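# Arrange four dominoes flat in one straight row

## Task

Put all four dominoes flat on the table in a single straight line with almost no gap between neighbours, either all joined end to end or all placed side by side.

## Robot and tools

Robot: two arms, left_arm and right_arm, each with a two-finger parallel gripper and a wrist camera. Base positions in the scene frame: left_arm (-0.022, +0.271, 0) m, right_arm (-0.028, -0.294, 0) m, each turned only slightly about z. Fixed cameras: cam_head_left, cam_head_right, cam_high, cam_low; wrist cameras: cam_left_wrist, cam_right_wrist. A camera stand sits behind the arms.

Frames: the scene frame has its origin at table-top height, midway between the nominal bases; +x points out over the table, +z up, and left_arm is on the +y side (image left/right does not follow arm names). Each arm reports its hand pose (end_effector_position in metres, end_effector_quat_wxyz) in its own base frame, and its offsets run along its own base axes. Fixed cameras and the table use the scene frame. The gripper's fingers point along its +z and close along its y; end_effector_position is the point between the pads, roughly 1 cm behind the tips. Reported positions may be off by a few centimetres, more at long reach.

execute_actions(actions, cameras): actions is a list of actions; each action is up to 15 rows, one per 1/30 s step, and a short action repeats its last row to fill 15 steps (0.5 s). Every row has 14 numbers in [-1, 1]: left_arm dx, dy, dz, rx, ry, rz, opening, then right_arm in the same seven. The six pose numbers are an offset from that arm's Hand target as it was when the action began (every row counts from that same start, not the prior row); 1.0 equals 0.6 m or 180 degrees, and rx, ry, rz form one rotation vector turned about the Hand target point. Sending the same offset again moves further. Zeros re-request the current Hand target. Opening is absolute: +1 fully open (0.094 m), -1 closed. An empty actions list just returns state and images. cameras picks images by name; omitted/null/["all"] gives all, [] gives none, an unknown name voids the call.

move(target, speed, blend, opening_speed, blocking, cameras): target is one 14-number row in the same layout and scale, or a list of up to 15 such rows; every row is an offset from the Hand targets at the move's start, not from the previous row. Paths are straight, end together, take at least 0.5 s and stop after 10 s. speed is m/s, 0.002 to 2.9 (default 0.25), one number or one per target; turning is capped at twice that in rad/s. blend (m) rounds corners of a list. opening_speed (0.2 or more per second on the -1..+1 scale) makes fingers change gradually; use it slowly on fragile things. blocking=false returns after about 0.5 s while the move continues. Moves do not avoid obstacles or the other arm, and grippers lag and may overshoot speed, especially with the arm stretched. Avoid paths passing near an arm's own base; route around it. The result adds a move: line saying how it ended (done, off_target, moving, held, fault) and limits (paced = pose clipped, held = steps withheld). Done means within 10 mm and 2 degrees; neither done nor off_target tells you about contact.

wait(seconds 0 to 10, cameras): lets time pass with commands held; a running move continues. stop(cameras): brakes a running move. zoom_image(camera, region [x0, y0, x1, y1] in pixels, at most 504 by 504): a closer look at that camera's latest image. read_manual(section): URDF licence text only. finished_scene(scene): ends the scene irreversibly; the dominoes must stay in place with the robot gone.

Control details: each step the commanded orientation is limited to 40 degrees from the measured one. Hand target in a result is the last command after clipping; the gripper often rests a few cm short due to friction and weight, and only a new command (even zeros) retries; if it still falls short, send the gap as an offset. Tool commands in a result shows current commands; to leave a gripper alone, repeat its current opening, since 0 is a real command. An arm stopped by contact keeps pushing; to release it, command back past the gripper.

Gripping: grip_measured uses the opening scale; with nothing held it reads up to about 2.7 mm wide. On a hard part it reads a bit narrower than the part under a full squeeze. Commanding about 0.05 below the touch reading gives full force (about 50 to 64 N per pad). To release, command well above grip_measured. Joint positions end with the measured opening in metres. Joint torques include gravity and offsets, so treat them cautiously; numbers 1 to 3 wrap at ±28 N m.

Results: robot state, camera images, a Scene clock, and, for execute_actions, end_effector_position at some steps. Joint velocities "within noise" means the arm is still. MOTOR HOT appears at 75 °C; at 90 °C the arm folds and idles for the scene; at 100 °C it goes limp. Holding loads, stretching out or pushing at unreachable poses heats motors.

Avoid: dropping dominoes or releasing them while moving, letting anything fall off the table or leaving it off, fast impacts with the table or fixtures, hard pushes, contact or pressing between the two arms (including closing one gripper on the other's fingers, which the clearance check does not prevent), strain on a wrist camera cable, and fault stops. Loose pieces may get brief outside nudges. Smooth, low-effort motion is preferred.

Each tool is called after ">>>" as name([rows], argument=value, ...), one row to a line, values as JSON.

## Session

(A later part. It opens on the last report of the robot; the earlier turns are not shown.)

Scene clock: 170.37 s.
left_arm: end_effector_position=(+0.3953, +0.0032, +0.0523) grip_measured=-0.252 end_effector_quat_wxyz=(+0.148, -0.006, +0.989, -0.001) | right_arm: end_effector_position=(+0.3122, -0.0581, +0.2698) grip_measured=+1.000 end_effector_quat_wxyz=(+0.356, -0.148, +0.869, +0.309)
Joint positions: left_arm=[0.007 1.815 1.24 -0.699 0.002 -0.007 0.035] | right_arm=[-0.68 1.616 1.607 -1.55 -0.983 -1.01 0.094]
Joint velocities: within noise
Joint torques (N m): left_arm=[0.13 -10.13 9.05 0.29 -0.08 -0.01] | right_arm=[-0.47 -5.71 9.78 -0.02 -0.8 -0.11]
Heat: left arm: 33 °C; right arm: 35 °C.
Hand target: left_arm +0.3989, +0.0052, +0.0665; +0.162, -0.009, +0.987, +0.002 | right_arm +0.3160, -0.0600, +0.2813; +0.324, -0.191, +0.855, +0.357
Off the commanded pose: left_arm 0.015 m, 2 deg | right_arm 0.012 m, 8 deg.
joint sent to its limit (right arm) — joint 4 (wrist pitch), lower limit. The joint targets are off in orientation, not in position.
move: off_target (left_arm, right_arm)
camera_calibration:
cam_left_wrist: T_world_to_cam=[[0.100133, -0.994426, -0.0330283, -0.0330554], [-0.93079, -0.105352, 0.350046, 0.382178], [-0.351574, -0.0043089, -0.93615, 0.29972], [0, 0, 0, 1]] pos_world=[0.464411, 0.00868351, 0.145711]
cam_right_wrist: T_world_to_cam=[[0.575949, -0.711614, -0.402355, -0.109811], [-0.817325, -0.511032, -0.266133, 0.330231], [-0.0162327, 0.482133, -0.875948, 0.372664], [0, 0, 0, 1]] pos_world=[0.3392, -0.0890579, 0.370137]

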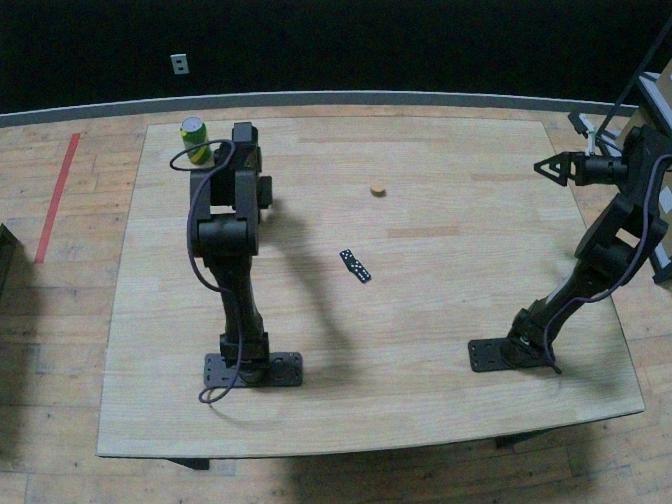

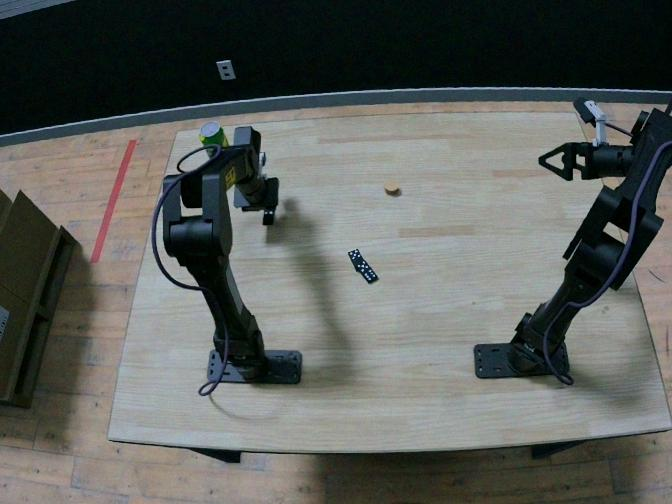

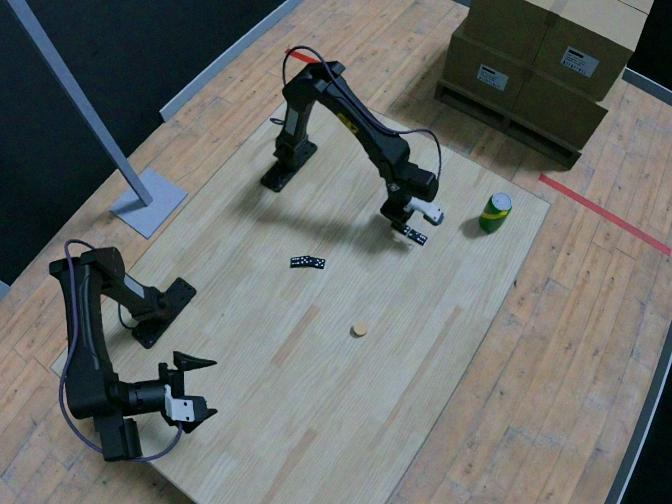

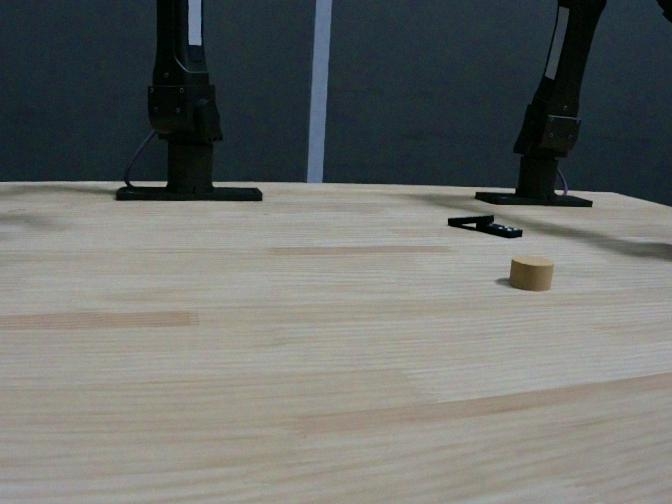

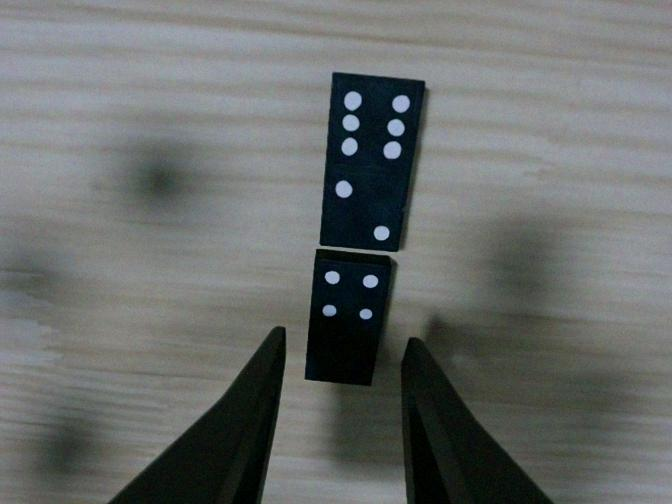

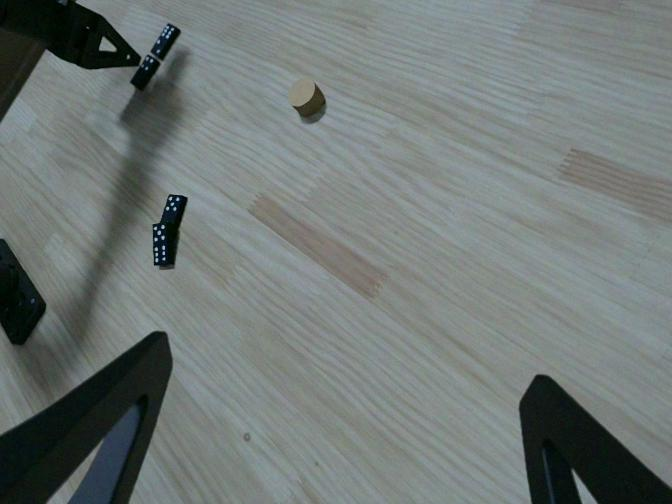

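>>> move([
  [0,0,0.08,0,0,0,-0.25,0,0,0,0,0,0,1],
  [-0.225,-0.375,0.0725,-0.0045,0.0199,0.1219,-0.1,0,0,0,0,0,0,1],
], speed=[0.1,0.2], blend=[0.03,0], cameras=["cam_left_wrist"])

>>> zoom_image(camera="cam_left_wrist", region=[250, 150, 450, 400])

Scene clock: 187.77 s.
left_arm: end_effector_position=(+0.2600, -0.2224, +0.1120) grip_measured=-0.102 end_effector_quat_wxyz=(+0.125, -0.194, +0.973, +0.010) | right_arm: end_effector_position=(+0.3122, -0.0581, +0.2698) grip_measured=+1.000 end_effector_quat_wxyz=(+0.356, -0.148, +0.869, +0.309)
Joint positions: left_arm=[-0.828 1.726 1.394 -1.126 -0.224 -1.209 0.042] | right_arm=[-0.68 1.616 1.607 -1.55 -0.983 -1.01 0.094]
Joint velocities: within noise
Joint torques (N m): left_arm=[0.2 -5.64 9.39 -0.1 -0.35 -0.06] | right_arm=[-0.29 -5.79 9.73 -0.05 -0.82 -0.13]
Heat: left arm: 33 °C; right arm: 35 °C.
Hand target: left_arm +0.2639, -0.2198, +0.1099; +0.127, -0.198, +0.972, +0.026 | right_arm +0.3160, -0.0600, +0.2813; +0.324, -0.191, +0.855, +0.357
Off the commanded pose: left_arm 0.005 m, 2 deg | right_arm 0.012 m, 8 deg.
joint sent to its limit (right arm) — joint 4 (wrist pitch), lower limit. The joint targets are off in orientation, not in position.
move: off_target (right_arm)
camera_calibration:
cam_left_wrist: T_world_to_cam=[[0.457932, -0.888881, -0.0137752, -0.313637], [-0.813628, -0.425306, 0.396389, 0.10478], [-0.358201, -0.170311, -0.917979, 0.269775], [0, 0, 0, 1]] pos_world=[0.32551, -0.188276, 0.201794]
Images, in order (width x height): cam_left_wrist 672x504.

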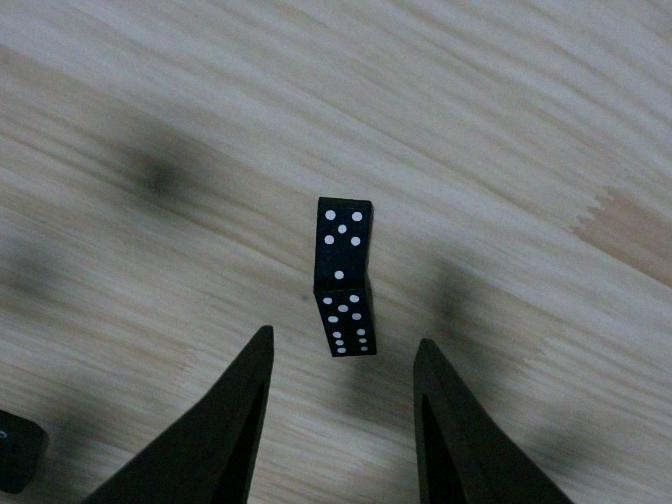

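Scaled by 2.016 from the camera's 672x504 image, which has a finer 960x720 frame.

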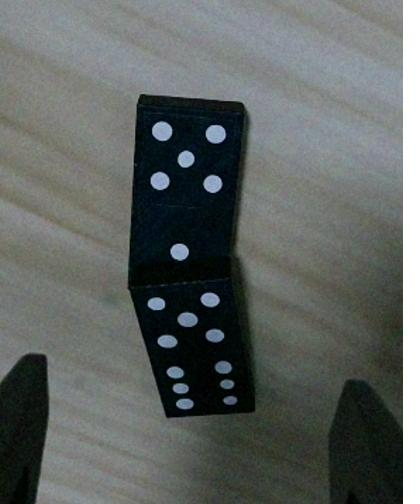

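>>> move(target=[-0.008,-0.001,-0.13,0,0,0.0133,-0.15,0,0,0,0,0,0,1], speed=0.1, cameras=["cam_left_wrist"])

Scene clock: 197.70 s.
left_arm: end_effector_position=(+0.2606, -0.2245, +0.0412) grip_measured=-0.148 end_effector_quat_wxyz=(+0.124, -0.219, +0.968, +0.012) | right_arm: end_effector_position=(+0.3122, -0.0581, +0.2698) grip_measured=+1.000 end_effector_quat_wxyz=(+0.356, -0.148, +0.869, +0.309)
Joint positions: left_arm=[-0.833 1.802 1.197 -0.863 -0.228 -1.266 0.04] | right_arm=[-0.68 1.616 1.607 -1.55 -0.983 -1.01 0.094]
Joint velocities: within noise
Joint torques (N m): left_arm=[-0.57 -6.19 5.94 0.16 -0.36 -0.08] | right_arm=[-0.53 -5.71 9.83 -0.07 -0.82 -0.1]
Heat: left arm: 34 °C; right arm: 35 °C.
Hand target: left_arm +0.2591, -0.2204, +0.0319; +0.127, -0.218, +0.967, +0.029 | right_arm +0.3160, -0.0600, +0.2813; +0.324, -0.191, +0.855, +0.357
Off the commanded pose: left_arm 0.010 m, 2 deg | right_arm 0.012 m, 8 deg.
joint sent to its limit (right arm) — joint 4 (wrist pitch), lower limit. The joint targets are off in orientation, not in position.
move: off_target (right_arm)
camera_calibration:
cam_left_wrist: T_world_to_cam=[[0.502939, -0.86426, -0.0103844, -0.323062], [-0.791022, -0.465095, 0.397455, 0.117582], [-0.348334, -0.191681, -0.917563, 0.197354], [0, 0, 0, 1]] pos_world=[0.324235, -0.186694, 0.130997]
Images, in order (width x height): cam_left_wrist 672x504.

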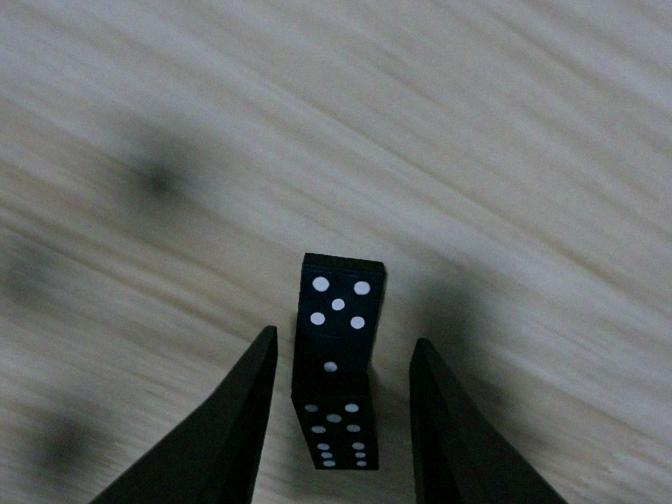

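>>> move(target=[0.003,0.005,-0.046,0,0,0,-0.2,0,0,0,0,0,0,1], speed=0.05, cameras=["cam_left_wrist"])

Scene clock: 199.93 s.
left_arm: end_effector_position=(+0.2612, -0.2242, +0.0226) grip_measured=-0.198 end_effector_quat_wxyz=(+0.127, -0.219, +0.967, +0.010) | right_arm: end_effector_position=(+0.3122, -0.0581, +0.2698) grip_measured=+1.000 end_effector_quat_wxyz=(+0.356, -0.148, +0.869, +0.309)
Joint positions: left_arm=[-0.833 1.826 1.147 -0.782 -0.232 -1.266 0.038] | right_arm=[-0.68 1.616 1.607 -1.55 -0.983 -1.01 0.094]
Joint velocities: within noise
Joint torques (N m): left_arm=[0.25 -5.18 4.38 0.48 -0.32 0.04] | right_arm=[-0.4 -5.72 9.81 -0.04 -0.79 -0.11]
Heat: left arm: 33 °C; right arm: 35 °C.
Hand target: left_arm +0.2609, -0.2174, +0.0044; +0.127, -0.218, +0.967, +0.029 | right_arm +0.3160, -0.0600, +0.2813; +0.324, -0.191, +0.855, +0.357
Off the commanded pose: left_arm 0.020 m, 2 deg | right_arm 0.012 m, 8 deg.
joint sent to its limit (right arm) — joint 4 (wrist pitch), lower limit. The joint targets are off in orientation, not in position.
move: off_target (left_arm, right_arm)
camera_calibration:
cam_left_wrist: T_world_to_cam=[[0.502987, -0.864276, -0.00559926, -0.323445], [-0.793522, -0.464358, 0.393311, 0.126435], [-0.34253, -0.193387, -0.919388, 0.178646], [0, 0, 0, 1]] pos_world=[0.324209, -0.186286, 0.112706]
Images, in order (width x height): cam_left_wrist 672x504.

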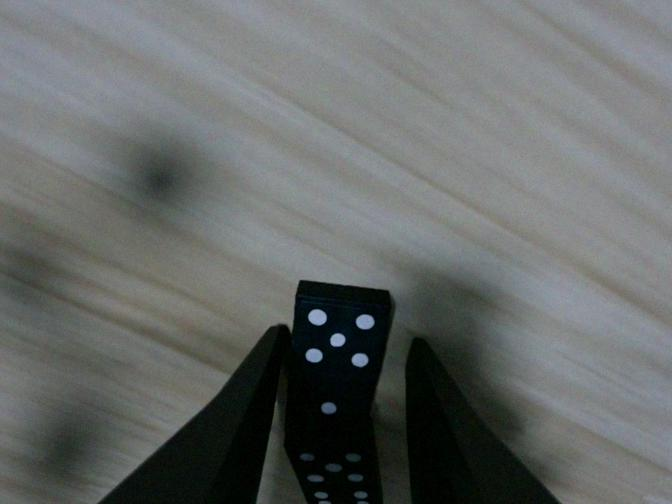

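>>> move(target=[-0.001,0.003,0.004,0,0,0,-0.8,0,0,0,0,0,0,1], opening_speed=0.3, cameras=["cam_left_wrist"])

Scene clock: 203.93 s.
left_arm: end_effector_position=(+0.2638, -0.2245, +0.0228) grip_measured=-0.507 end_effector_quat_wxyz=(+0.134, -0.218, +0.967, +0.009) | right_arm: end_effector_position=(+0.3122, -0.0581, +0.2698) grip_measured=+1.000 end_effector_quat_wxyz=(+0.356, -0.148, +0.869, +0.309)
Joint positions: left_arm=[-0.833 1.826 1.144 -0.771 -0.242 -1.263 0.023] | right_arm=[-0.68 1.616 1.607 -1.55 -0.983 -1.01 0.094]
Joint velocities: within noise
Joint torques (N m): left_arm=[0.47 -5.83 4.37 0.3 -0.23 0.04] | right_arm=[-0.54 -5.72 9.78 -0.08 -0.79 -0.08]
Heat: left arm: 33 °C; right arm: 35 °C.
Hand target: left_arm +0.2603, -0.2156, +0.0068; +0.127, -0.218, +0.967, +0.029 | right_arm +0.3160, -0.0600, +0.2813; +0.324, -0.191, +0.855, +0.357
Off the commanded pose: left_arm 0.019 m, 2 deg | right_arm 0.012 m, 8 deg.
joint sent to its limit (right arm) — joint 4 (wrist pitch), lower limit. The joint targets are off in orientation, not in position.
move: off_target (left_arm, right_arm)
camera_calibration:
cam_left_wrist: T_world_to_cam=[[0.501836, -0.864963, 0.000518011, -0.324964], [-0.799411, -0.463575, 0.382151, 0.130326], [-0.330307, -0.192191, -0.9241, 0.176776], [0, 0, 0, 1]] pos_world=[0.325653, -0.186691, 0.113723]
Images, in order (width x height): cam_left_wrist 672x504.

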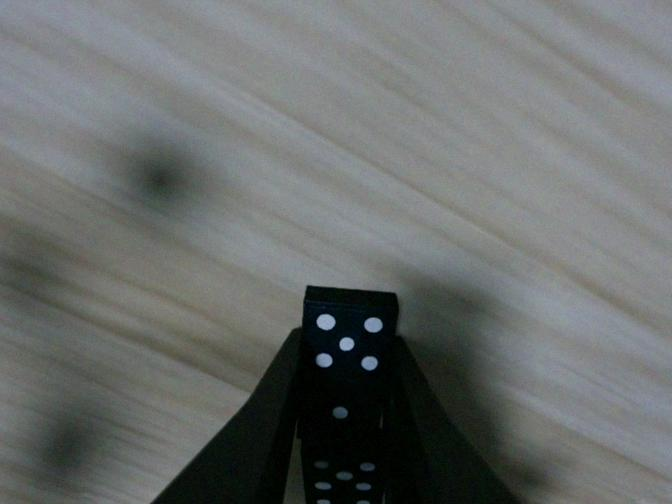

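>>> move([
  [0.065,0.03,0.008,0,0,0,-0.8,0,0,0,0,0,0,1],
], speed=0.04, cameras=["cam_left_wrist"])

>>> move([
  [0,0,0.12,0,0,0,-0.8,0,0,0,0,0,0,1],
], speed=0.1)

Scene clock: 207.40 s.
left_arm: end_effector_position=(+0.2973, -0.2021, +0.0236) grip_measured=-0.508 end_effector_quat_wxyz=(+0.134, -0.217, +0.967, +0.012) | right_arm: end_effector_position=(+0.3122, -0.0581, +0.2698) grip_measured=+1.000 end_effector_quat_wxyz=(+0.356, -0.148, +0.869, +0.309)
Joint positions: left_arm=[-0.714 1.852 1.181 -0.759 -0.23 -1.14 0.023] | right_arm=[-0.68 1.616 1.607 -1.55 -0.983 -1.01 0.094]
Joint velocities: within noise
Joint torques (N m): left_arm=[0.75 -5.24 7.45 0.19 -0.22 0.03] | right_arm=[-0.43 -5.67 9.8 -0.06 -0.83 -0.11]
Heat: left arm: 33 °C; right arm: 35 °C.
Hand target: left_arm +0.2993, -0.1976, +0.0116; +0.127, -0.218, +0.967, +0.029 | right_arm +0.3160, -0.0600, +0.2813; +0.324, -0.191, +0.855, +0.357
Off the commanded pose: left_arm 0.013 m, 2 deg | right_arm 0.012 m, 8 deg.
joint sent to its limit (right arm) — joint 4 (wrist pitch), lower limit. The joint targets are off in orientation, not in position.
move: off_target (left_arm, right_arm)
camera_calibration:
cam_left_wrist: T_world_to_cam=[[0.500647, -0.865631, -0.00603765, -0.322066], [-0.799373, -0.46498, 0.380522, 0.166879], [-0.332199, -0.185681, -0.924752, 0.194823], [0, 0, 0, 1]] pos_world=[0.359359, -0.16502, 0.114717]
Images, in order (width x height): cam_left_wrist 672x504.

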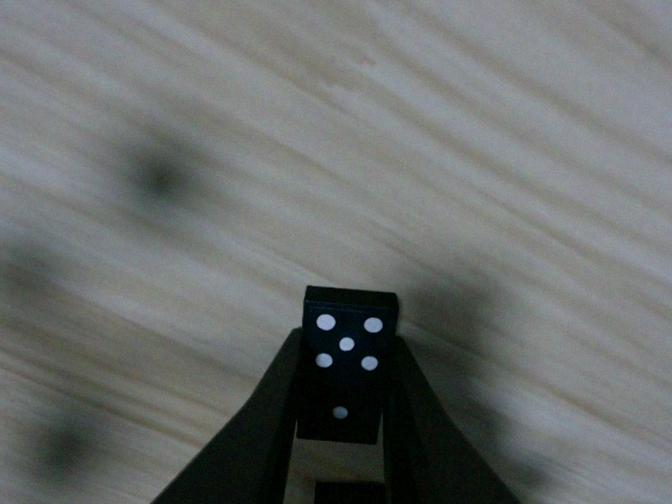

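Scene clock: 208.87 s.
left_arm: end_effector_position=(+0.2960, -0.1996, +0.0709) grip_measured=-0.508 end_effector_quat_wxyz=(+0.117, -0.215, +0.969, +0.035) | right_arm: end_effector_position=(+0.3122, -0.0581, +0.2698) grip_measured=+1.000 end_effector_quat_wxyz=(+0.356, -0.148, +0.869, +0.309)
Joint positions: left_arm=[-0.711 1.831 1.359 -1.012 -0.23 -1.138 0.023] | right_arm=[-0.68 1.616 1.607 -1.55 -0.983 -1.01 0.094]
Joint velocities: within noise
Joint torques (N m): left_arm=[0.5 -10 8.73 -0.14 -0.22 0.03] | right_arm=[-0.46 -5.82 9.74 -0.06 -0.82 -0.11]
Heat: left arm: 33 °C; right arm: 35 °C.
Hand target: left_arm +0.2993, -0.1976, +0.0836; +0.127, -0.218, +0.967, +0.029 | right_arm +0.3160, -0.0600, +0.2813; +0.324, -0.191, +0.855, +0.357
Off the commanded pose: left_arm 0.013 m, 1 deg | right_arm 0.012 m, 8 deg.
joint sent to its limit (right arm) — joint 4 (wrist pitch), lower limit. The joint targets are off in orientation, not in position.
move: off_target (left_arm, right_arm)
camera_calibration:
cam_left_wrist: T_world_to_cam=[[0.500003, -0.864047, -0.0584777, -0.314667], [-0.782739, -0.47978, 0.396398, 0.140058], [-0.370563, -0.152428, -0.916214, 0.256009], [0, 0, 0, 1]] pos_world=[0.361831, -0.165667, 0.160639]
cam_right_wrist: T_world_to_cam=[[0.575949, -0.711614, -0.402355, -0.109811], [-0.817325, -0.511032, -0.266133, 0.330231], [-0.0162327, 0.482133, -0.875948, 0.372664], [0, 0, 0, 1]] pos_world=[0.3392, -0.0890579, 0.370137]

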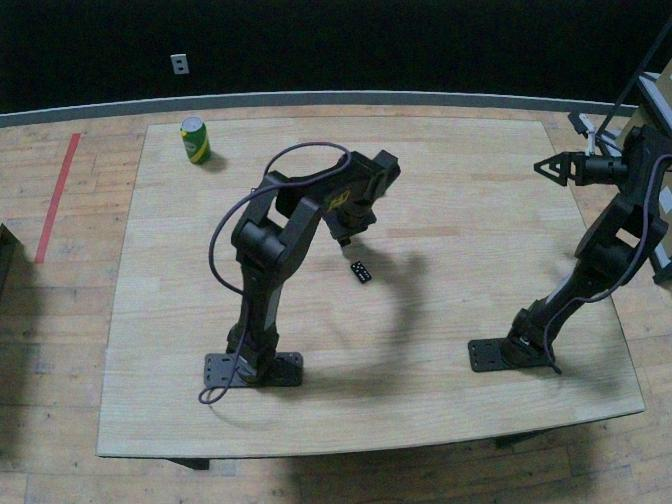

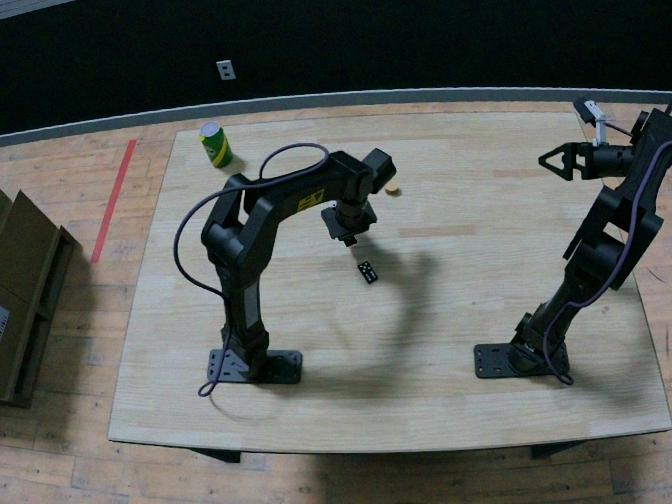

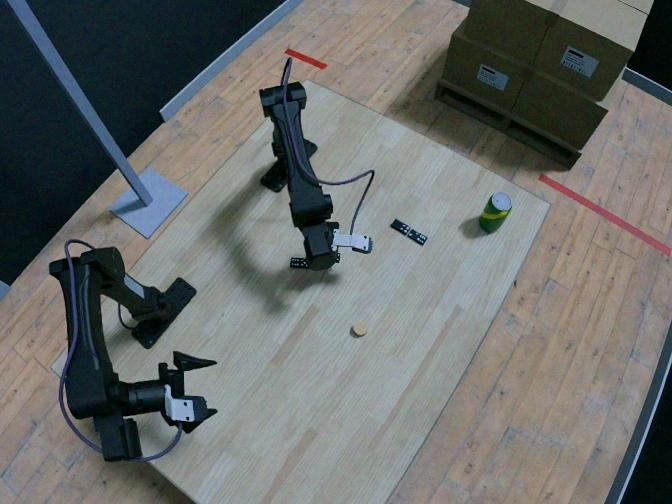

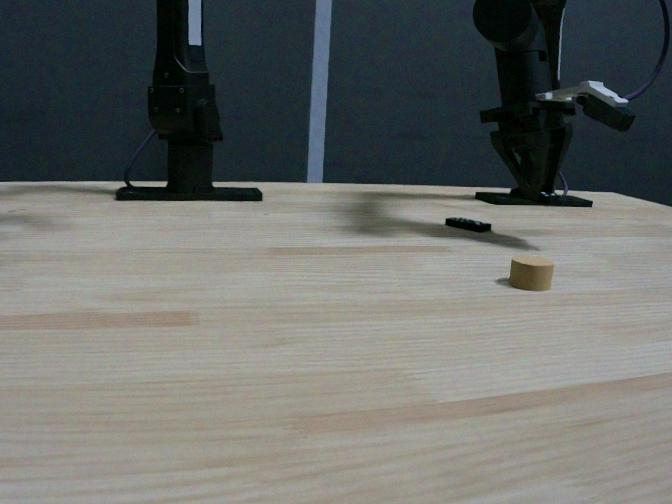

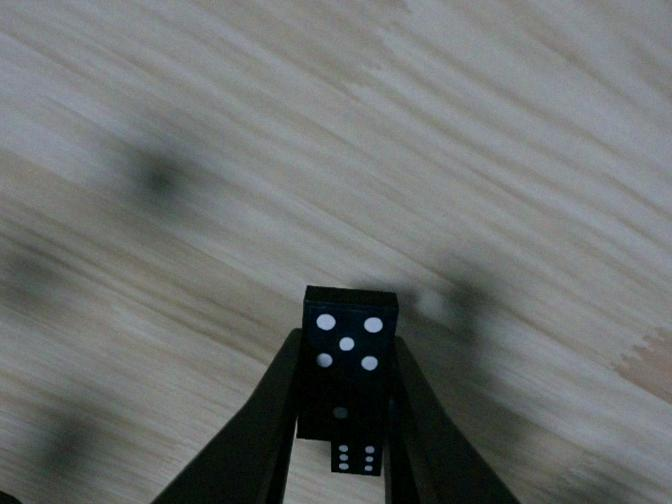

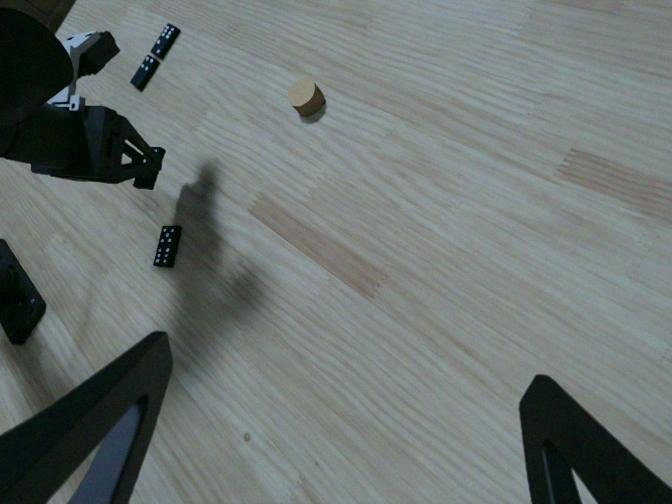

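>>> move([
  [0.06,0.333,0.03,0,0,-0.138,-0.8,0,0,0,0,0,0,1],
], speed=0.2, cameras=["cam_left_wrist"])

Scene clock: 213.77 s.
left_arm: end_effector_position=(+0.3318, +0.0029, +0.0941) grip_measured=-0.508 end_effector_quat_wxyz=(+0.117, -0.007, +0.993, +0.004) | right_arm: end_effector_position=(+0.3122, -0.0581, +0.2698) grip_measured=+1.000 end_effector_quat_wxyz=(+0.356, -0.148, +0.869, +0.309)
Joint positions: left_arm=[0 1.592 1.173 -0.918 -0.01 -0.012 0.023] | right_arm=[-0.68 1.616 1.607 -1.55 -0.983 -1.01 0.094]
Joint velocities: within noise
Joint torques (N m): left_arm=[0.12 -7.56 8.31 0.39 0.07 0.06] | right_arm=[-0.44 -5.79 9.76 -0.09 -0.79 -0.11]
Heat: left arm: 33 °C; right arm: 35 °C.
Hand target: left_arm +0.3353, +0.0021, +0.1017; +0.130, -0.005, +0.991, +0.001 | right_arm +0.3160, -0.0600, +0.2813; +0.324, -0.191, +0.855, +0.357
Off the commanded pose: left_arm 0.008 m, 2 deg | right_arm 0.012 m, 8 deg.
joint sent to its limit (right arm) — joint 4 (wrist pitch), lower limit. The joint targets are off in orientation, not in position.
move: off_target (right_arm)
camera_calibration:
cam_left_wrist: T_world_to_cam=[[0.0995246, -0.993785, -0.0498523, -0.0238534], [-0.906708, -0.111212, 0.406833, 0.295103], [-0.409849, 0.00471154, -0.912141, 0.333596], [0, 0, 0, 1]] pos_world=[0.406671, 0.00754224, 0.18304]
Images, in order (width x height): cam_left_wrist 672x504.

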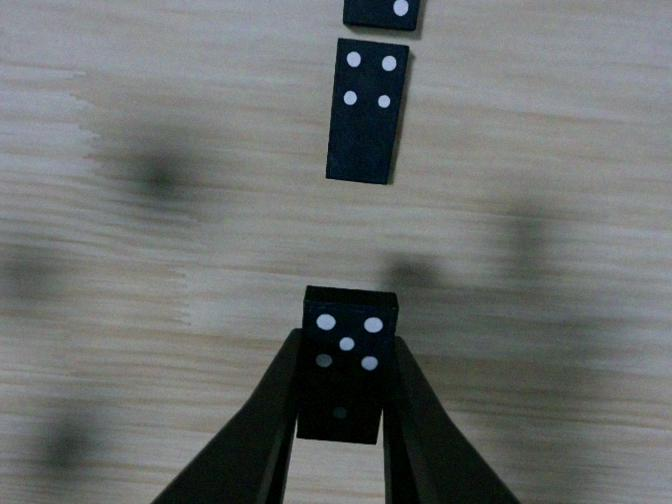

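>>> move([
  [0.004,0,-0.1,0,0,0,-0.8,0,0,0,0,0,0,1],
], speed=0.08, cameras=["cam_left_wrist"])

Scene clock: 219.30 s.
left_arm: end_effector_position=(+0.3401, +0.0027, +0.0503) grip_measured=-0.508 end_effector_quat_wxyz=(+0.140, -0.006, +0.990, +0.004) | right_arm: end_effector_position=(+0.3122, -0.0581, +0.2698) grip_measured=+1.000 end_effector_quat_wxyz=(+0.356, -0.148, +0.869, +0.309)
Joint positions: left_arm=[0 1.63 1.021 -0.681 -0.009 -0.011 0.023] | right_arm=[-0.68 1.616 1.607 -1.55 -0.983 -1.01 0.094]
Joint velocities: within noise
Joint torques (N m): left_arm=[0.13 -5.26 6.28 0.56 0.05 0.05] | right_arm=[-0.47 -5.65 9.74 -0.06 -0.79 -0.11]
Heat: left arm: 33 °C; right arm: 35 °C.
Hand target: left_arm +0.3377, +0.0022, +0.0416; +0.130, -0.005, +0.991, +0.001 | right_arm +0.3160, -0.0600, +0.2813; +0.324, -0.191, +0.855, +0.357
Off the commanded pose: left_arm 0.009 m, 1 deg | right_arm 0.012 m, 8 deg.
joint sent to its limit (right arm) — joint 4 (wrist pitch), lower limit. The joint targets are off in orientation, not in position.
move: off_target (right_arm)
camera_calibration:
cam_left_wrist: T_world_to_cam=[[0.10072, -0.993908, -0.0447498, -0.0276949], [-0.924474, -0.110118, 0.364995, 0.328525], [-0.367699, 0.00460771, -0.929934, 0.283606], [0, 0, 0, 1]] pos_world=[0.410784, 0.00734342, 0.142585]
Images, in order (width x height): cam_left_wrist 672x504.

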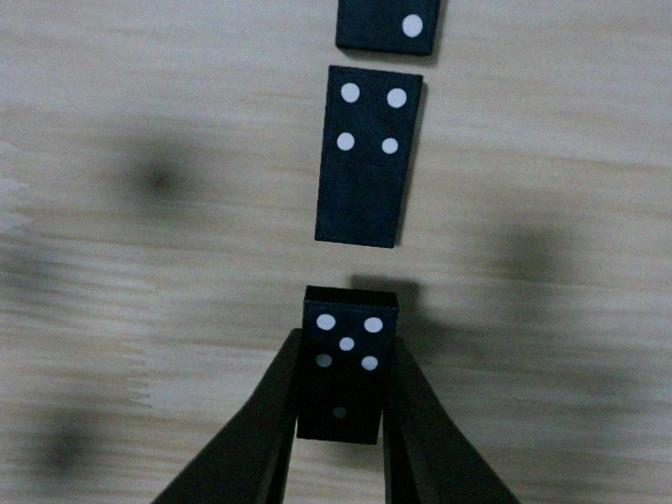

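>>> move([
  [-0.001,0,-0.03,0,0,0,-0.8,0,0,0,0,0,0,1],
  [-0.0035,0,-0.056,0,0,0,-0.8,0,0,0,0,0,0,1],
], speed=[0.05,0.025], cameras=["cam_left_wrist"])

Scene clock: 224.03 s.
left_arm: end_effector_position=(+0.3421, +0.0027, +0.0234) grip_measured=-0.508 end_effector_quat_wxyz=(+0.147, -0.006, +0.989, +0.004) | right_arm: end_effector_position=(+0.3122, -0.0581, +0.2698) grip_measured=+1.000 end_effector_quat_wxyz=(+0.356, -0.148, +0.869, +0.309)
Joint positions: left_arm=[0 1.671 0.943 -0.547 -0.009 -0.011 0.023] | right_arm=[-0.68 1.616 1.607 -1.55 -0.983 -1.01 0.094]
Joint velocities: within noise
Joint torques (N m): left_arm=[0.13 -4.56 5.05 0.66 0.05 0.05] | right_arm=[-0.38 -5.75 9.7 -0.08 -0.79 -0.09]
Heat: left arm: 33 °C; right arm: 35 °C.
Hand target: left_arm +0.3356, +0.0022, +0.0080; +0.130, -0.005, +0.991, +0.001 | right_arm +0.3160, -0.0600, +0.2813; +0.324, -0.191, +0.855, +0.357
Off the commanded pose: left_arm 0.017 m, 2 deg | right_arm 0.012 m, 8 deg.
joint sent to its limit (right arm) — joint 4 (wrist pitch), lower limit. The joint targets are off in orientation, not in position.
move: off_target (left_arm, right_arm)
camera_calibration:
cam_left_wrist: T_world_to_cam=[[0.101324, -0.993932, -0.0428142, -0.02938], [-0.930091, -0.109914, 0.3505, 0.342469], [-0.353079, 0.00430702, -0.935584, 0.254378], [0, 0, 0, 1]] pos_world=[0.411319, 0.0073448, 0.116699]
Images, in order (width x height): cam_left_wrist 672x504.

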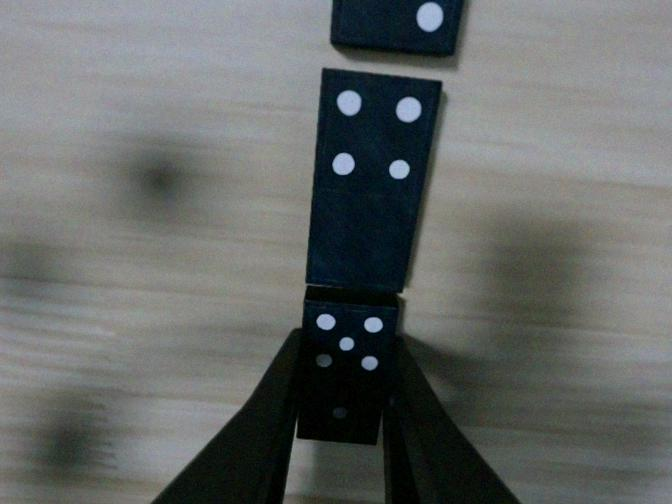

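>>> move([
  [-0.004,0,-0.01,0,0,0,-0.8,0,0,0,0,0,0,1],
], speed=0.025, cameras=["cam_left_wrist"])

>>> move(target=[0,0,0.003,0,0,0,-0.25,0,0,0,0,0,0,1], opening_speed=0.3, cameras=["cam_left_wrist"])

>>> move(target=[-0.01,0,0.12,0,0,0,-0.25,0,0,0,0,0,0,1], speed=0.08, cameras=["cam_left_wrist"])

Scene clock: 228.33 s.
left_arm: end_effector_position=(+0.3417, +0.0027, +0.0223) grip_measured=-0.508 end_effector_quat_wxyz=(+0.148, -0.006, +0.989, +0.004) | right_arm: end_effector_position=(+0.3122, -0.0581, +0.2698) grip_measured=+1.000 end_effector_quat_wxyz=(+0.356, -0.148, +0.869, +0.309)
Joint positions: left_arm=[0 1.671 0.938 -0.541 -0.009 -0.011 0.023] | right_arm=[-0.68 1.616 1.607 -1.55 -0.983 -1.01 0.094]
Joint velocities: within noise
Joint torques (N m): left_arm=[0.13 -4.37 3.55 0.87 0.05 0.05] | right_arm=[-0.39 -5.68 9.81 -0.05 -0.81 -0.1]
Heat: left arm: 32 °C; right arm: 35 °C.
Hand target: left_arm +0.3332, +0.0022, +0.0020; +0.130, -0.005, +0.991, +0.001 | right_arm +0.3160, -0.0600, +0.2813; +0.324, -0.191, +0.855, +0.357
Off the commanded pose: left_arm 0.022 m, 2 deg | right_arm 0.012 m, 8 deg.
joint sent to its limit (right arm) — joint 4 (wrist pitch), lower limit. The joint targets are off in orientation, not in position.
move: off_target (left_arm, right_arm)
camera_calibration:
cam_left_wrist: T_world_to_cam=[[0.101376, -0.993932, -0.0426962, -0.0294065], [-0.9305, -0.109916, 0.349411, 0.342643], [-0.351983, 0.004307, -0.935996, 0.252863], [0, 0, 0, 1]] pos_world=[0.410815, 0.00734479, 0.1157]
Images, in order (width x height): cam_left_wrist 672x504.

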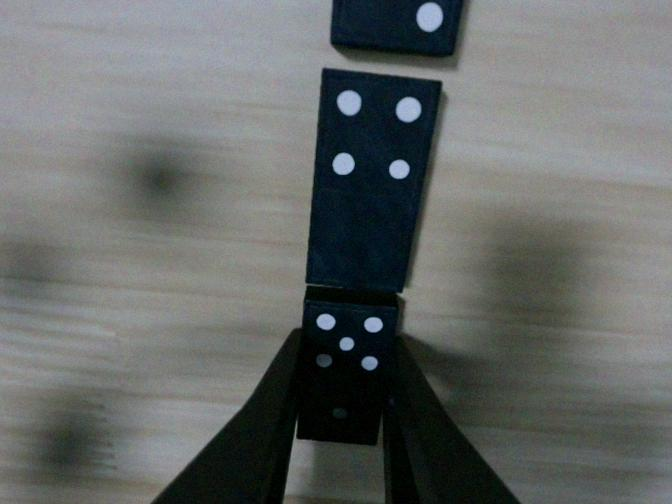

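Scene clock: 230.37 s.
left_arm: end_effector_position=(+0.3463, +0.0016, +0.0231) grip_measured=-0.252 end_effector_quat_wxyz=(+0.158, -0.006, +0.987, +0.001) | right_arm: end_effector_position=(+0.3122, -0.0581, +0.2698) grip_measured=+1.000 end_effector_quat_wxyz=(+0.356, -0.148, +0.869, +0.309)
Joint positions: left_arm=[0 1.671 0.934 -0.517 -0.003 -0.011 0.035] | right_arm=[-0.68 1.616 1.607 -1.55 -0.983 -1.01 0.094]
Joint velocities: within noise
Joint torques (N m): left_arm=[0.13 -4.6 4.26 0.56 0 0.05] | right_arm=[-0.55 -5.65 9.8 -0.05 -0.81 -0.1]
Heat: left arm: 32 °C; right arm: 35 °C.
Hand target: left_arm +0.3332, +0.0022, +0.0038; +0.130, -0.005, +0.991, +0.001 | right_arm +0.3160, -0.0600, +0.2813; +0.324, -0.191, +0.855, +0.357
Off the commanded pose: left_arm 0.023 m, 3 deg | right_arm 0.012 m, 8 deg.
joint sent to its limit (right arm) — joint 4 (wrist pitch), lower limit. The joint targets are off in orientation, not in position.
move: off_target (left_arm, right_arm)
camera_calibration:
cam_left_wrist: T_world_to_cam=[[0.100441, -0.99432, -0.0352125, -0.0307483], [-0.937688, -0.106434, 0.330776, 0.349403], [-0.332645, -0.000204998, -0.943052, 0.248638], [0, 0, 0, 1]] pos_world=[0.413428, 0.00666581, 0.117822]
Images, in order (width x height): cam_left_wrist 672x504.

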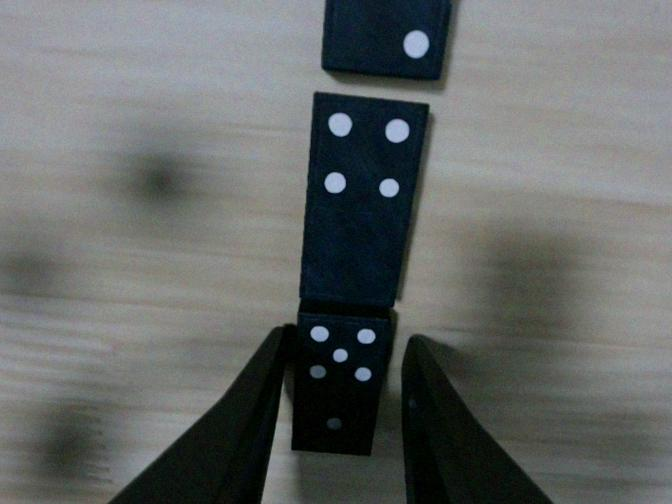

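Scene clock: 232.00 s.
left_arm: end_effector_position=(+0.3238, +0.0016, +0.0641) grip_measured=-0.252 end_effector_quat_wxyz=(+0.117, -0.005, +0.993, +0.001) | right_arm: end_effector_position=(+0.3122, -0.0581, +0.2698) grip_measured=+1.000 end_effector_quat_wxyz=(+0.356, -0.148, +0.869, +0.309)
Joint positions: left_arm=[0 1.588 1.048 -0.795 -0.003 -0.01 0.035] | right_arm=[-0.68 1.616 1.607 -1.55 -0.983 -1.01 0.094]
Joint velocities: within noise
Joint torques (N m): left_arm=[0.13 -7.87 9.06 0.22 -0.01 0.04] | right_arm=[-0.54 -5.71 9.85 -0.05 -0.79 -0.08]
Heat: left arm: 32 °C; right arm: 36 °C.
Hand target: left_arm +0.3271, +0.0022, +0.0757; +0.130, -0.005, +0.992, +0.001 | right_arm +0.3160, -0.0600, +0.2813; +0.324, -0.191, +0.855, +0.357
Off the commanded pose: left_arm 0.012 m, 1 deg | right_arm 0.012 m, 8 deg.
joint sent to its limit (right arm) — joint 4 (wrist pitch), lower limit. The joint targets are off in orientation, not in position.
move: off_target (left_arm, right_arm)
camera_calibration:
cam_left_wrist: T_world_to_cam=[[0.0952379, -0.99451, -0.0433472, -0.0248958], [-0.907479, -0.104637, 0.406857, 0.300095], [-0.40916, 0.000588473, -0.912463, 0.302723], [0, 0, 0, 1]] pos_world=[0.398563, 0.00646377, 0.153048]
Images, in order (width x height): cam_left_wrist 672x504.

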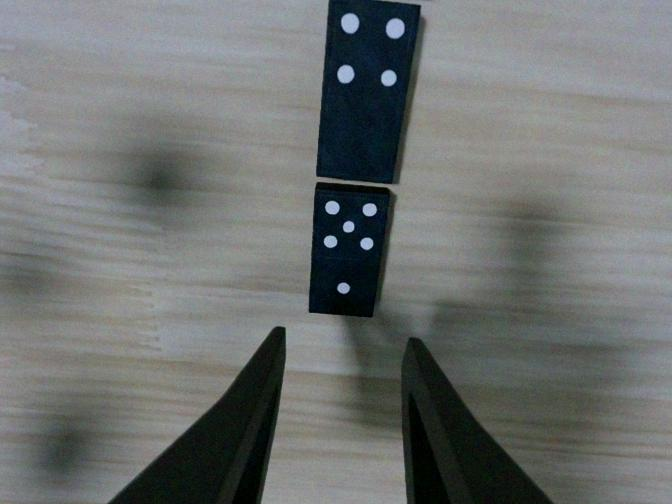

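>>> move([
  [0,0,0.07,0,0,0,-0.25,0,0,0,0,0,0,1],
  [-0.158,-0.403,0.082,0,0,0.133,-0.1,0,0,0,0,0,0,1],
], speed=[0.1,0.2], blend=[0.03,0])

>>> zoom_image(camera="cam_left_wrist", region=[250, 150, 450, 400])

Scene clock: 239.17 s.
left_arm: end_effector_position=(+0.2282, -0.2420, +0.1265) grip_measured=-0.102 end_effector_quat_wxyz=(+0.122, -0.206, +0.971, +0.012) | right_arm: end_effector_position=(+0.3122, -0.0581, +0.2698) grip_measured=+1.000 end_effector_quat_wxyz=(+0.356, -0.148, +0.869, +0.309)
Joint positions: left_arm=[-0.944 1.718 1.445 -1.22 -0.234 -1.353 0.042] | right_arm=[-0.68 1.616 1.607 -1.55 -0.983 -1.01 0.094]
Joint velocities: within noise
Joint torques (N m): left_arm=[0.23 -5.59 9.33 -0.17 -0.36 -0.06] | right_arm=[-0.51 -5.68 9.77 -0.03 -0.8 -0.11]
Heat: left arm: 33 °C; right arm: 36 °C.
Hand target: left_arm +0.2323, -0.2396, +0.1250; +0.127, -0.210, +0.969, +0.028 | right_arm +0.3160, -0.0600, +0.2813; +0.324, -0.191, +0.855, +0.357
Off the commanded pose: left_arm 0.005 m, 2 deg | right_arm 0.012 m, 8 deg.
joint sent to its limit (right arm) — joint 4 (wrist pitch), lower limit. The joint targets are off in orientation, not in position.
move: off_target (right_arm)
camera_calibration:
cam_left_wrist: T_world_to_cam=[[0.480681, -0.876754, -0.01577, -0.31815], [-0.80041, -0.44603, 0.400501, 0.0562326], [-0.358175, -0.179891, -0.91616, 0.265812], [0, 0, 0, 1]] pos_world=[0.293145, -0.20604, 0.215988]
cam_right_wrist: T_world_to_cam=[[0.575949, -0.711614, -0.402355, -0.109811], [-0.817325, -0.511032, -0.266133, 0.330231], [-0.0162327, 0.482133, -0.875948, 0.372664], [0, 0, 0, 1]] pos_world=[0.3392, -0.0890579, 0.370137]

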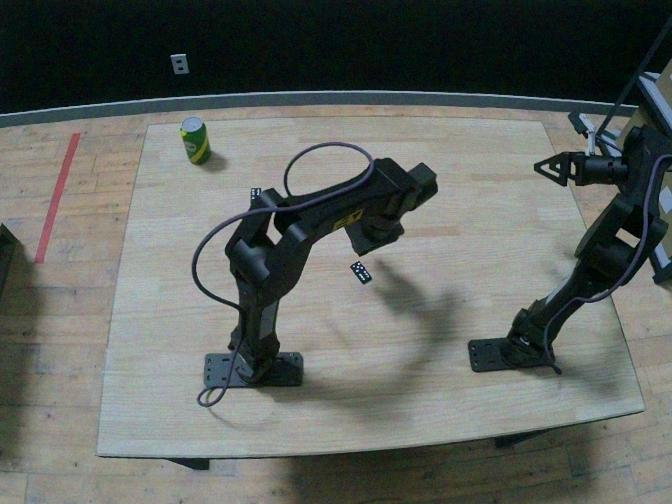

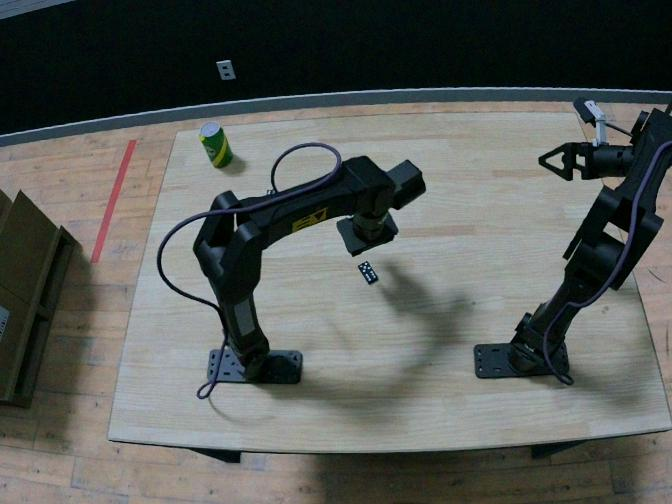

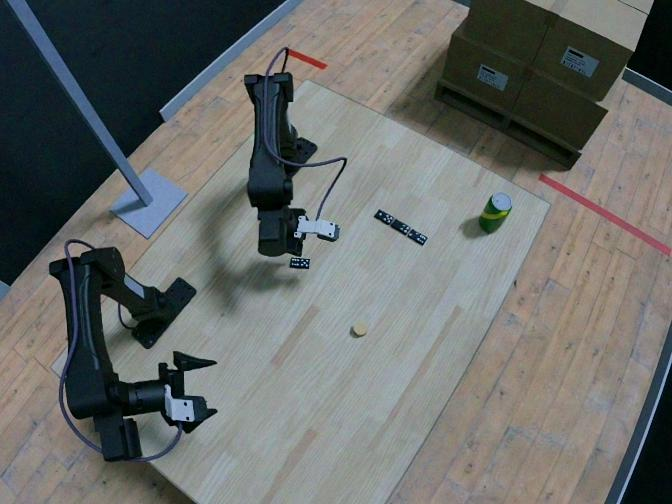

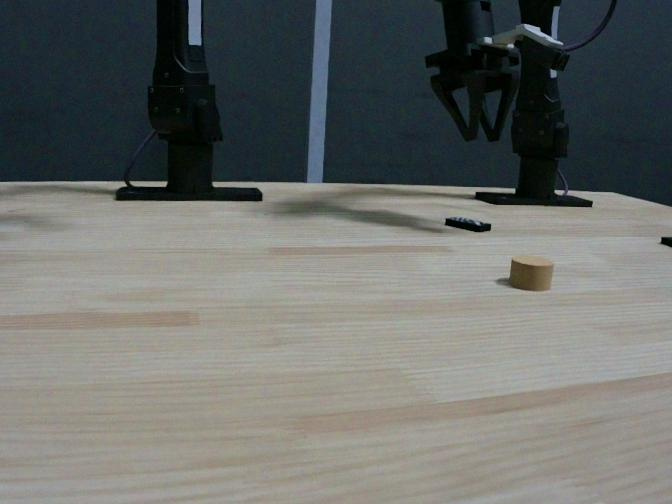

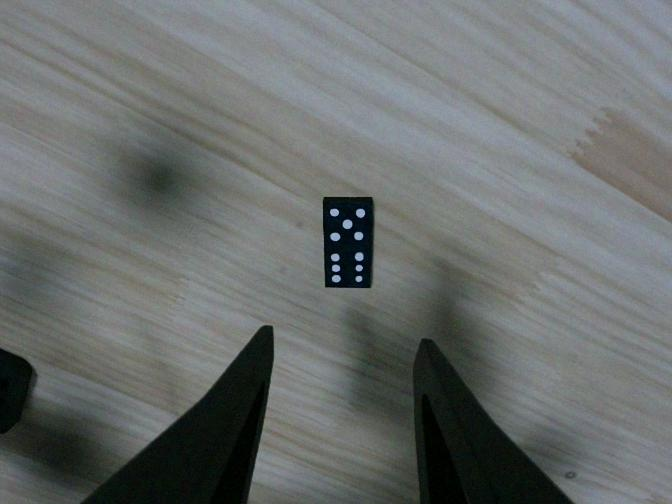

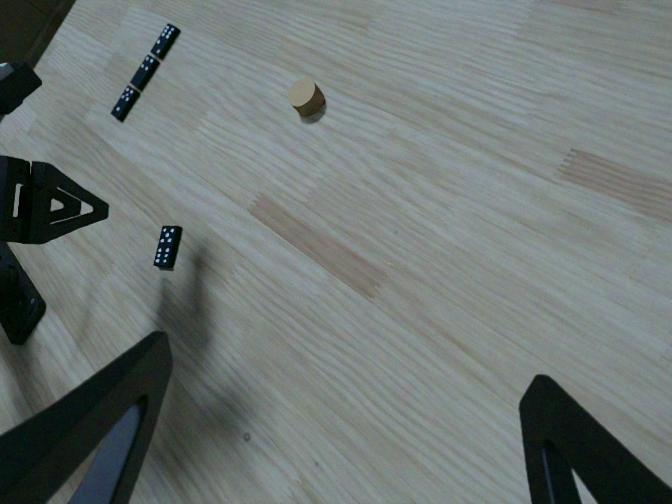

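Scaled by 2.016 from the camera's 672x504 image, which has a finer 960x720 frame.

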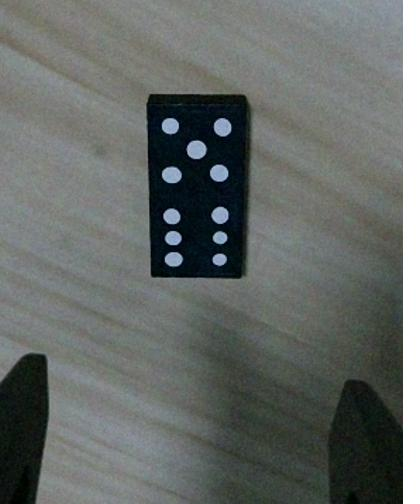

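>>> move(target=[-0.017,-0.007,-0.155,0,0,0.0317,-0.15,0,0,0,0,0,0,1], speed=0.1, cameras=["cam_left_wrist"])

Scene clock: 244.07 s.
left_arm: end_effector_position=(+0.2233, -0.2483, +0.0409) grip_measured=-0.148 end_effector_quat_wxyz=(+0.120, -0.260, +0.958, +0.017) | right_arm: end_effector_position=(+0.3122, -0.0581, +0.2698) grip_measured=+1.000 end_effector_quat_wxyz=(+0.356, -0.148, +0.869, +0.309)
Joint positions: left_arm=[-0.969 1.814 1.214 -0.923 -0.238 -1.493 0.04] | right_arm=[-0.68 1.616 1.607 -1.55 -0.983 -1.01 0.094]
Joint velocities: within noise
Joint torques (N m): left_arm=[-0.57 -6.19 5.83 0.08 -0.36 -0.06] | right_arm=[-0.46 -5.81 9.83 -0.05 -0.78 -0.1]
Heat: left arm: 33 °C; right arm: 36 °C.
Hand target: left_arm +0.2223, -0.2438, +0.0319; +0.125, -0.258, +0.957, +0.034 | right_arm +0.3160, -0.0600, +0.2813; +0.324, -0.191, +0.855, +0.357
Off the commanded pose: left_arm 0.010 m, 2 deg | right_arm 0.012 m, 8 deg.
joint sent to its limit (right arm) — joint 4 (wrist pitch), lower limit. The joint targets are off in orientation, not in position.
move: off_target (right_arm)
camera_calibration:
cam_left_wrist: T_world_to_cam=[[0.574184, -0.818623, -0.0130064, -0.32931], [-0.745873, -0.529576, 0.404009, 0.0507068], [-0.337619, -0.222275, -0.914662, 0.169414], [0, 0, 0, 1]] pos_world=[0.284102, -0.205071, 0.130187]
Images, in order (width x height): cam_left_wrist 672x504.

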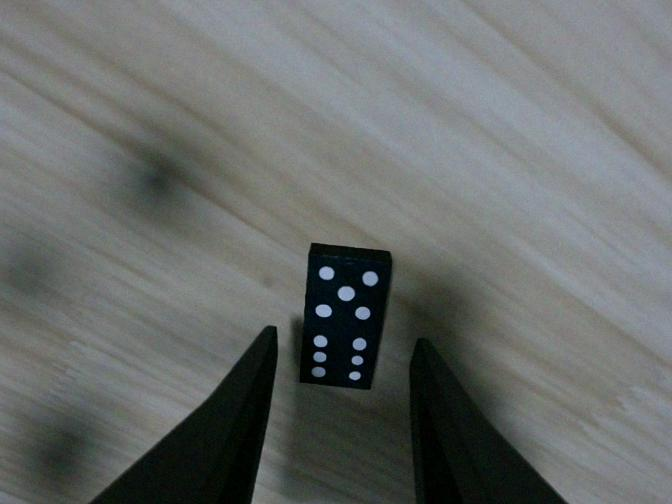

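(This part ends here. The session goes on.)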